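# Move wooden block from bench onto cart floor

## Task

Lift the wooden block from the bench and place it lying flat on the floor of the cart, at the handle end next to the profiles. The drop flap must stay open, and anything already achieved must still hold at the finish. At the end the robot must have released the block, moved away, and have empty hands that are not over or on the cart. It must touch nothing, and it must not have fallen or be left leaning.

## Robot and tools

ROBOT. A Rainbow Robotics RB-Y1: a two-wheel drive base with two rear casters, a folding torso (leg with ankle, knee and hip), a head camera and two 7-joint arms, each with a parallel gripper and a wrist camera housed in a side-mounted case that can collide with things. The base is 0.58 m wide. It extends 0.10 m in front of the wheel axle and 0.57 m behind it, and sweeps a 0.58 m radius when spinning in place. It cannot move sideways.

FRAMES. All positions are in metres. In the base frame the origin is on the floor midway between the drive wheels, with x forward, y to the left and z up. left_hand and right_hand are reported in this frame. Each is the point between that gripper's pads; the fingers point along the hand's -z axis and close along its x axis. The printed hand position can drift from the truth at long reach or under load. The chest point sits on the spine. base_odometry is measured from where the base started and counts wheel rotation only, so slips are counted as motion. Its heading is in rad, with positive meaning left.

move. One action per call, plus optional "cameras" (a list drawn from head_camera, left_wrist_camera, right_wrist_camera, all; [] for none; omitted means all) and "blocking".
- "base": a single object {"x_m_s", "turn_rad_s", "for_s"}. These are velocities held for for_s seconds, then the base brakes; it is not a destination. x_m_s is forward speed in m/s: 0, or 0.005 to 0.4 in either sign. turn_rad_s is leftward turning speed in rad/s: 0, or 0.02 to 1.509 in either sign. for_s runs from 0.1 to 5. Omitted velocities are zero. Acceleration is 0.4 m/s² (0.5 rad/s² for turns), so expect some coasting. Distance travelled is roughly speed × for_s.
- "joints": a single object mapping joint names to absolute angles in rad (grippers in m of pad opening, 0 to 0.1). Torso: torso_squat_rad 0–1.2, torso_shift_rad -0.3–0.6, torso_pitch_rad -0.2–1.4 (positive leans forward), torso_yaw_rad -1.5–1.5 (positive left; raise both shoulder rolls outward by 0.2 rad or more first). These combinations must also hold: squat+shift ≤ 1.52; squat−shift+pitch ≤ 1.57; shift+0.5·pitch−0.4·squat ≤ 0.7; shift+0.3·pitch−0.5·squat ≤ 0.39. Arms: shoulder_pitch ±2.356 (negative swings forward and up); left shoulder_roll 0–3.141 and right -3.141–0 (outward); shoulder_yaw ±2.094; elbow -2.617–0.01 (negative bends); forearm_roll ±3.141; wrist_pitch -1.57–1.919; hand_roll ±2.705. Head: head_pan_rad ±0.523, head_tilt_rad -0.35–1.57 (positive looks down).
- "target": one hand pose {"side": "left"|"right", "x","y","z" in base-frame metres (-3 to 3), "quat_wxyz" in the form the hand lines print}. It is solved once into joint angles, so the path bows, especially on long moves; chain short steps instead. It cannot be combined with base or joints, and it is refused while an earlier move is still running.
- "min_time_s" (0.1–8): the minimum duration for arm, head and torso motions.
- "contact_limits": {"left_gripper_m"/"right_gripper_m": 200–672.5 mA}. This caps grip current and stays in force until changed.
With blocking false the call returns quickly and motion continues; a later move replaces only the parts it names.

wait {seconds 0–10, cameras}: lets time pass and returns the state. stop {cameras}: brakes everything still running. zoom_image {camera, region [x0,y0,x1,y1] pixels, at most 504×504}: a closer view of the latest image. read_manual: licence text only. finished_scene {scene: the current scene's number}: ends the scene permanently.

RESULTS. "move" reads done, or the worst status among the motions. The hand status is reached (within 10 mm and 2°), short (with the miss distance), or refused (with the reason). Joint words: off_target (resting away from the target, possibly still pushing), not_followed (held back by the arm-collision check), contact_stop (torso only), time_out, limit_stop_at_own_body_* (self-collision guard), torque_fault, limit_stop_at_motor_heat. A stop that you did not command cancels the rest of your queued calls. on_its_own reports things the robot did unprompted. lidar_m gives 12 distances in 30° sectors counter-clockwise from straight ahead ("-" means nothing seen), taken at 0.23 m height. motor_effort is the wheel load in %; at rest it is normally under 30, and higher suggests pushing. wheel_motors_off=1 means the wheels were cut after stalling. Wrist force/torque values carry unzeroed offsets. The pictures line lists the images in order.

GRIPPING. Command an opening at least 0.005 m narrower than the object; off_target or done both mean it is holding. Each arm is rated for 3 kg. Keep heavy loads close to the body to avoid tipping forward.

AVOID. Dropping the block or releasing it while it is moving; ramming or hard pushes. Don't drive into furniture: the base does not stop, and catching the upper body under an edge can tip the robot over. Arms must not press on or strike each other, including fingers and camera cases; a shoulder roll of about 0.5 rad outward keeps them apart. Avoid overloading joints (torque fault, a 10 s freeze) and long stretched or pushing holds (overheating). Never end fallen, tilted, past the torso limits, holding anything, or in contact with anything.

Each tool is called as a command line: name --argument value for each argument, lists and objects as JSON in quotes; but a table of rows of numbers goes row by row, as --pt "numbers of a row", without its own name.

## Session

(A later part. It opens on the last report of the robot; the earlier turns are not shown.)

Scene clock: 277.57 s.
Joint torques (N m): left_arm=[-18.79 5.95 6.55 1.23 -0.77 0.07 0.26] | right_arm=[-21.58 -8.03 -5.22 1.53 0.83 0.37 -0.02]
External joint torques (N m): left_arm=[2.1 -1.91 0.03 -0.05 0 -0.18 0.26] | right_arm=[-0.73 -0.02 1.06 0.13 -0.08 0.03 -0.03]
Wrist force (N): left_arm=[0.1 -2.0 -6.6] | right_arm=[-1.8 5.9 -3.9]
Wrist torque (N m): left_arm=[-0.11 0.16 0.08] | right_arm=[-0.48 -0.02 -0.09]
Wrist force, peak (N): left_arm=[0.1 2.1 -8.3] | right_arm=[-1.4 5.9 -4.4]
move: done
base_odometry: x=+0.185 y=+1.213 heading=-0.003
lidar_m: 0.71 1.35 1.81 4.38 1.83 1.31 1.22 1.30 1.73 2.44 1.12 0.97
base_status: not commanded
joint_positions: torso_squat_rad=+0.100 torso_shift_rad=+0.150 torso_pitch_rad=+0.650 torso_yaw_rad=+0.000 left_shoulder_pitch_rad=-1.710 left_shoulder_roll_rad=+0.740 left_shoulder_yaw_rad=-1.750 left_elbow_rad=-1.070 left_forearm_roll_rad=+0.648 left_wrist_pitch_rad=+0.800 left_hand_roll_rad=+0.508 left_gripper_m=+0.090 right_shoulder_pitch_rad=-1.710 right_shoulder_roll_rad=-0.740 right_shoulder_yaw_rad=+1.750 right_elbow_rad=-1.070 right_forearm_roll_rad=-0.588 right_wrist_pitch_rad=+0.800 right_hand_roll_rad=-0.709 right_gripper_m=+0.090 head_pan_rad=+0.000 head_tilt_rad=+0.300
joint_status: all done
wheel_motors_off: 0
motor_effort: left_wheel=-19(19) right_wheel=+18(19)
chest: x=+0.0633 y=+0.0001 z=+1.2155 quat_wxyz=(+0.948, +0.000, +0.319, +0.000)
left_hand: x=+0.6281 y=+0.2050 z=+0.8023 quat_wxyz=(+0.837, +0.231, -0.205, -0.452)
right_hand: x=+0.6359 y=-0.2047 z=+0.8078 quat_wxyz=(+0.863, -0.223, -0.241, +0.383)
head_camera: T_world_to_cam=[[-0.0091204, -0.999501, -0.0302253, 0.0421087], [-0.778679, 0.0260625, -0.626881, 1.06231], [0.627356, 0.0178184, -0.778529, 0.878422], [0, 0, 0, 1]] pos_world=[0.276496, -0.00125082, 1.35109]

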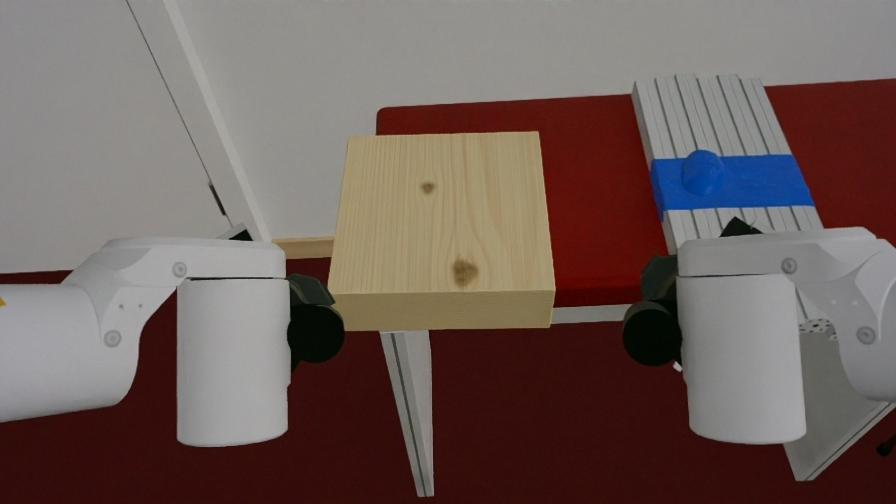

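move --target '{"side": "left", "x": 0.478, "y": 0.24, "z": 0.84, "quat_wxyz": [1, -0.015, 0, -0.006]}' --cameras '[]'

move --target '{"side": "right", "x": 0.478, "y": -0.16, "z": 0.84, "quat_wxyz": [1, 0.015, 0, 0.0045]}' --cameras '["head_camera"]'

Scene clock: 280.20 s.
Joint torques (N m): left_arm=[-14.97 7.18 10.04 -0.73 -0.36 -0.3 -0.17] | right_arm=[-21.6 -7.98 -5.38 1.61 0.75 0.41 0.12]
External joint torques (N m): left_arm=[1.81 -2.59 1.49 -0.22 -0.42 -0.19 -0.17] | right_arm=[-0.75 0.03 0.9 0.2 -0.16 0.07 0.11]
Wrist force (N): left_arm=[1.3 1.6 -7.7] | right_arm=[-1.1 5.2 -3.9]
Wrist torque (N m): left_arm=[-0.32 0.25 0.07] | right_arm=[-0.39 0.05 -0.09]
Wrist force, peak (N): left_arm=[-0.6 0.4 -8.6] | right_arm=[-1.1 6.6 -4.7]
move: done
base_odometry: x=+0.185 y=+1.213 heading=-0.003
lidar_m: 0.71 1.36 1.80 4.39 1.83 1.29 1.23 1.28 1.72 2.44 1.12 0.95
base_status: not commanded
joint_positions: torso_squat_rad=+0.100 torso_shift_rad=+0.150 torso_pitch_rad=+0.650 torso_yaw_rad=+0.000 left_shoulder_pitch_rad=-1.671 left_shoulder_roll_rad=+1.200 left_shoulder_yaw_rad=-1.567 left_elbow_rad=-1.559 left_forearm_roll_rad=+1.425 left_wrist_pitch_rad=+0.934 left_hand_roll_rad=+0.871 left_gripper_m=+0.090 right_shoulder_pitch_rad=-1.710 right_shoulder_roll_rad=-0.740 right_shoulder_yaw_rad=+1.750 right_elbow_rad=-1.070 right_forearm_roll_rad=-0.588 right_wrist_pitch_rad=+0.800 right_hand_roll_rad=-0.709 right_gripper_m=+0.090 head_pan_rad=+0.000 head_tilt_rad=+0.300
joint_status: all done
wheel_motors_off: 0
motor_effort: left_wheel=-17(20) right_wheel=+17(19)
chest: x=+0.0633 y=+0.0001 z=+1.2155 quat_wxyz=(+0.948, +0.000, +0.319, +0.000)
left_hand: x=+0.4782 y=+0.2401 z=+0.8402 quat_wxyz=(+1.000, -0.015, -0.001, -0.006)
left_hand_status: reached (checked arc, planned for 0.8 s): 0 mm and 0.1 deg off.
right_hand: x=+0.6359 y=-0.2047 z=+0.8078 quat_wxyz=(+0.863, -0.223, -0.241, +0.383)

Scene clock: 281.33 s.
Joint torques (N m): left_arm=[-15.36 7.66 10.26 -0.56 -0.01 -0.26 -0.27] | right_arm=[-18.67 -8.25 -9.17 -1.29 0.36 -0.14 0.34]
External joint torques (N m): left_arm=[1.42 -2.1 1.71 -0.04 -0.06 -0.15 -0.27] | right_arm=[-0.45 -0.07 -0.64 -0.24 0.18 -0.08 0.34]
Motor temperatures (°C): left_arm=[32 29 32 39 38 34 37] | right_arm=[36 33 32 34 38 38 34]
Wrist force (N): left_arm=[0.5 2.0 -7.4] | right_arm=[0.2 2.3 -5.5]
Wrist torque (N m): left_arm=[-0.39 0.15 0.10] | right_arm=[-0.25 0.11 -0.08]
Wrist force, peak (N): left_arm=[0.9 1.5 -8.4] | right_arm=[-0.4 6.2 -4.5]
move: done
base_odometry: x=+0.185 y=+1.213 heading=-0.003
lidar_m: 0.69 1.37 1.79 4.39 1.81 1.28 1.23 1.28 1.72 2.44 1.11 0.96
base_status: not commanded
joint_positions: torso_squat_rad=+0.100 torso_shift_rad=+0.150 torso_pitch_rad=+0.650 torso_yaw_rad=+0.000 left_shoulder_pitch_rad=-1.671 left_shoulder_roll_rad=+1.200 left_shoulder_yaw_rad=-1.567 left_elbow_rad=-1.559 left_forearm_roll_rad=+1.425 left_wrist_pitch_rad=+0.934 left_hand_roll_rad=+0.871 left_gripper_m=+0.090 right_shoulder_pitch_rad=-1.709 right_shoulder_roll_rad=-1.016 right_shoulder_yaw_rad=+1.529 right_elbow_rad=-1.550 right_forearm_roll_rad=-1.333 right_wrist_pitch_rad=+1.029 right_hand_roll_rad=-1.072 right_gripper_m=+0.090 head_pan_rad=+0.000 head_tilt_rad=+0.300
joint_status: all done
wheel_motors_off: 0
motor_effort: left_wheel=-18(19) right_wheel=+18(19)
chest: x=+0.0633 y=+0.0001 z=+1.2155 quat_wxyz=(+0.948, +0.000, +0.319, +0.000)
left_hand: x=+0.4781 y=+0.2399 z=+0.8401 quat_wxyz=(+1.000, -0.015, -0.001, -0.006)
right_hand: x=+0.4785 y=-0.1599 z=+0.8404 quat_wxyz=(+1.000, +0.014, -0.004, +0.003)
right_hand_status: reached (checked arc, planned for 0.8 s): 1 mm and 0.5 deg off.
head_camera: T_world_to_cam=[[-0.00912439, -0.999502, -0.0302231, 0.0421068], [-0.778767, 0.0260617, -0.626772, 1.06218], [0.627247, 0.0178178, -0.778617, 0.878572], [0, 0, 0, 1]] pos_world=[0.276496, -0.00125082, 1.35109]

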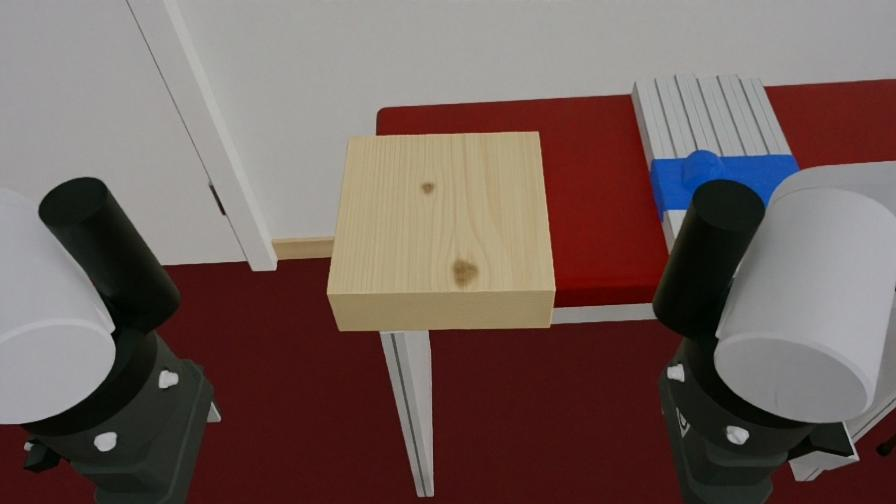

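move --base '{"x_m_s": 0.2, "for_s": 1.5}' --cameras '["head_camera"]'

move --target '{"side": "left", "x": 0.478, "y": 0.182, "z": 0.778, "quat_wxyz": [1, -0.015, 0, -0.006]}' --cameras '["left_wrist_camera"]'

move --target '{"side": "right", "x": 0.478, "y": -0.108, "z": 0.778, "quat_wxyz": [1, 0.015, 0, 0.0045]}' --cameras '["right_wrist_camera"]'

Scene clock: 285.90 s.
Joint torques (N m): left_arm=[-15.83 7.87 9.79 -0.44 -0.08 -0.31 -0.16] | right_arm=[-18.62 -8.24 -8.69 -1.08 0.26 -0.05 0.28]
External joint torques (N m): left_arm=[0.95 -1.89 1.24 0.08 -0.13 -0.2 -0.16] | right_arm=[-0.4 -0.06 -0.17 -0.03 0.08 0.02 0.28]
Wrist force (N): left_arm=[0.5 2.1 -7.7] | right_arm=[0.3 2.3 -5.7]
Wrist torque (N m): left_arm=[-0.39 0.14 0.04] | right_arm=[-0.26 0.14 -0.07]
Wrist force, peak (N): left_arm=[0.5 2.1 -8.5] | right_arm=[0.1 2.3 -6.3]
move: done
base_odometry: x=+0.485 y=+1.212 heading=-0.004
lidar_m: 0.41 0.42 1.39 3.55 2.27 1.61 1.53 1.60 2.12 1.12 0.75 0.87
base_status: done (sent for 1.5 of 1.5 s)
joint_positions: torso_squat_rad=+0.100 torso_shift_rad=+0.150 torso_pitch_rad=+0.650 torso_yaw_rad=+0.000 left_shoulder_pitch_rad=-1.671 left_shoulder_roll_rad=+1.200 left_shoulder_yaw_rad=-1.567 left_elbow_rad=-1.559 left_forearm_roll_rad=+1.425 left_wrist_pitch_rad=+0.934 left_hand_roll_rad=+0.871 left_gripper_m=+0.090 right_shoulder_pitch_rad=-1.709 right_shoulder_roll_rad=-1.016 right_shoulder_yaw_rad=+1.529 right_elbow_rad=-1.550 right_forearm_roll_rad=-1.333 right_wrist_pitch_rad=+1.029 right_hand_roll_rad=-1.072 right_gripper_m=+0.090 head_pan_rad=+0.000 head_tilt_rad=+0.300
joint_status: not commanded
wheel_motors_off: 0
motor_effort: left_wheel=-14(30) right_wheel=+13(37)
chest: x=+0.0634 y=+0.0001 z=+1.2155 quat_wxyz=(+0.948, +0.000, +0.319, +0.000)
left_hand: x=+0.4781 y=+0.2399 z=+0.8400 quat_wxyz=(+1.000, -0.015, -0.001, -0.006)
right_hand: x=+0.4785 y=-0.1598 z=+0.8403 quat_wxyz=(+1.000, +0.014, -0.004, +0.003)
head_camera: T_world_to_cam=[[-0.00912363, -0.999502, -0.0302226, 0.0421068], [-0.778816, 0.0260594, -0.62671, 1.06219], [0.627185, 0.01782, -0.778666, 0.878593], [0, 0, 0, 1]] pos_world=[0.276596, -0.00125083, 1.35109]

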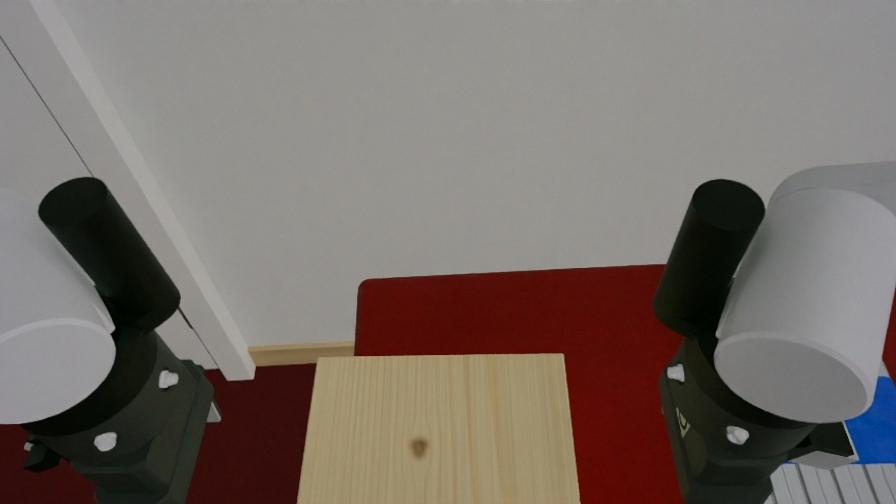

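Scene clock: 286.90 s.
Joint torques (N m): left_arm=[-17.17 7.54 8.41 -0.39 -0.1 -0.38 0.12] | right_arm=[-18.84 -8.07 -8.89 -1.11 0.08 -0.14 0.25]
External joint torques (N m): left_arm=[0.94 -0.84 0.69 0.54 -0.15 -0.27 0.12] | right_arm=[-0.62 0.11 -0.37 -0.06 -0.1 -0.08 0.25]
Wrist force (N): left_arm=[0.2 2.2 -8.3] | right_arm=[0.1 2.0 -5.2]
Wrist torque (N m): left_arm=[-0.39 0.12 0.09] | right_arm=[-0.20 0.12 -0.10]
Wrist force, peak (N): left_arm=[1.0 1.6 -8.8] | right_arm=[-0.2 2.0 -6.0]
move: done
base_odometry: x=+0.485 y=+1.212 heading=-0.004
lidar_m: 0.42 0.42 1.40 3.56 2.27 1.60 1.53 1.59 2.11 1.14 0.76 0.86
base_status: not commanded
joint_positions: torso_squat_rad=+0.100 torso_shift_rad=+0.150 torso_pitch_rad=+0.650 torso_yaw_rad=+0.000 left_shoulder_pitch_rad=-1.618 left_shoulder_roll_rad=+0.930 left_shoulder_yaw_rad=-1.590 left_elbow_rad=-1.337 left_forearm_roll_rad=+1.350 left_wrist_pitch_rad=+0.883 left_hand_roll_rad=+0.943 left_gripper_m=+0.090 right_shoulder_pitch_rad=-1.709 right_shoulder_roll_rad=-1.016 right_shoulder_yaw_rad=+1.529 right_elbow_rad=-1.550 right_forearm_roll_rad=-1.333 right_wrist_pitch_rad=+1.029 right_hand_roll_rad=-1.072 right_gripper_m=+0.090 head_pan_rad=+0.000 head_tilt_rad=+0.300
joint_status: all done
wheel_motors_off: 0
motor_effort: left_wheel=-13(15) right_wheel=+15(17)
chest: x=+0.0633 y=+0.0001 z=+1.2155 quat_wxyz=(+0.948, +0.000, +0.319, +0.000)
left_hand: x=+0.4779 y=+0.1818 z=+0.7782 quat_wxyz=(+1.000, -0.015, -0.001, -0.006)
left_hand_status: reached (checked arc, planned for 0.6 s): 0 mm and 0.1 deg off.
right_hand: x=+0.4785 y=-0.1599 z=+0.8403 quat_wxyz=(+1.000, +0.014, -0.004, +0.003)
left_wrist_camera: T_world_to_cam=[[0.999858, 0.0146747, -0.00825798, -0.474664], [0.0168384, -0.873889, 0.485834, -0.198194], [-0.0000871093, -0.485904, -0.874012, 0.84108], [0, 0, 0, 1]] pos_world=[0.478008, 0.24245, 0.827484]

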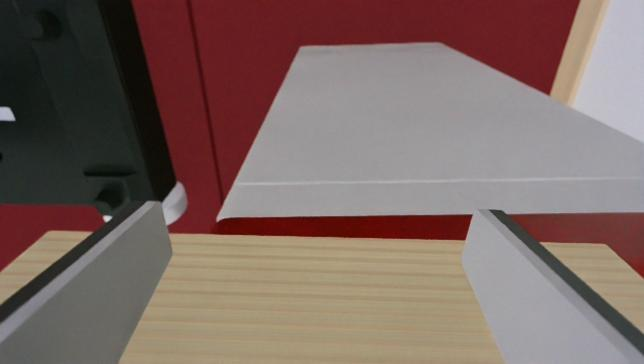

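Scene clock: 287.87 s.
Joint torques (N m): left_arm=[-16.76 7.01 8.58 -0.61 0.02 -0.32 0.08] | right_arm=[-19.7 -7.01 -6.63 -0.76 0.14 -0.04 0]
External joint torques (N m): left_arm=[1.35 -1.34 0.86 0.31 -0.02 -0.21 0.08] | right_arm=[-0.47 -0.38 0.81 0.48 -0.03 0.02 0]
Wrist force (N): left_arm=[0.6 1.7 -7.8] | right_arm=[0.0 1.7 -5.6]
Wrist torque (N m): left_arm=[-0.32 0.17 0.10] | right_arm=[-0.17 0.09 -0.07]
Wrist force, peak (N): left_arm=[0.6 2.7 -8.0] | right_arm=[-0.2 2.6 -5.9]
move: done
base_odometry: x=+0.485 y=+1.212 heading=-0.004
lidar_m: 0.41 0.41 1.39 3.54 2.26 1.61 1.53 1.60 2.14 1.14 0.75 0.86
base_status: not commanded
joint_positions: torso_squat_rad=+0.100 torso_shift_rad=+0.150 torso_pitch_rad=+0.650 torso_yaw_rad=+0.000 left_shoulder_pitch_rad=-1.618 left_shoulder_roll_rad=+0.930 left_shoulder_yaw_rad=-1.590 left_elbow_rad=-1.337 left_forearm_roll_rad=+1.350 left_wrist_pitch_rad=+0.883 left_hand_roll_rad=+0.943 left_gripper_m=+0.090 right_shoulder_pitch_rad=-1.649 right_shoulder_roll_rad=-0.744 right_shoulder_yaw_rad=+1.549 right_elbow_rad=-1.257 right_forearm_roll_rad=-1.294 right_wrist_pitch_rad=+0.967 right_hand_roll_rad=-1.058 right_gripper_m=+0.090 head_pan_rad=+0.000 head_tilt_rad=+0.300
joint_status: all done
wheel_motors_off: 0
motor_effort: left_wheel=-13(15) right_wheel=+15(16)
chest: x=+0.0633 y=+0.0001 z=+1.2155 quat_wxyz=(+0.948, +0.000, +0.319, +0.000)
left_hand: x=+0.4780 y=+0.1820 z=+0.7783 quat_wxyz=(+1.000, -0.015, -0.001, -0.006)
right_hand: x=+0.4778 y=-0.1078 z=+0.7782 quat_wxyz=(+1.000, +0.015, -0.001, +0.004)
right_hand_status: reached (checked arc, planned for 0.6 s): 0 mm and 0.1 deg off.
right_wrist_camera: T_world_to_cam=[[-0.998903, -0.036993, -0.0287151, 0.494372], [-0.0466075, 0.845017, 0.532704, -0.274107], [0.00455841, 0.533458, -0.845814, 0.785726], [0, 0, 0, 1]] pos_world=[0.477473, -0.169238, 0.824792]

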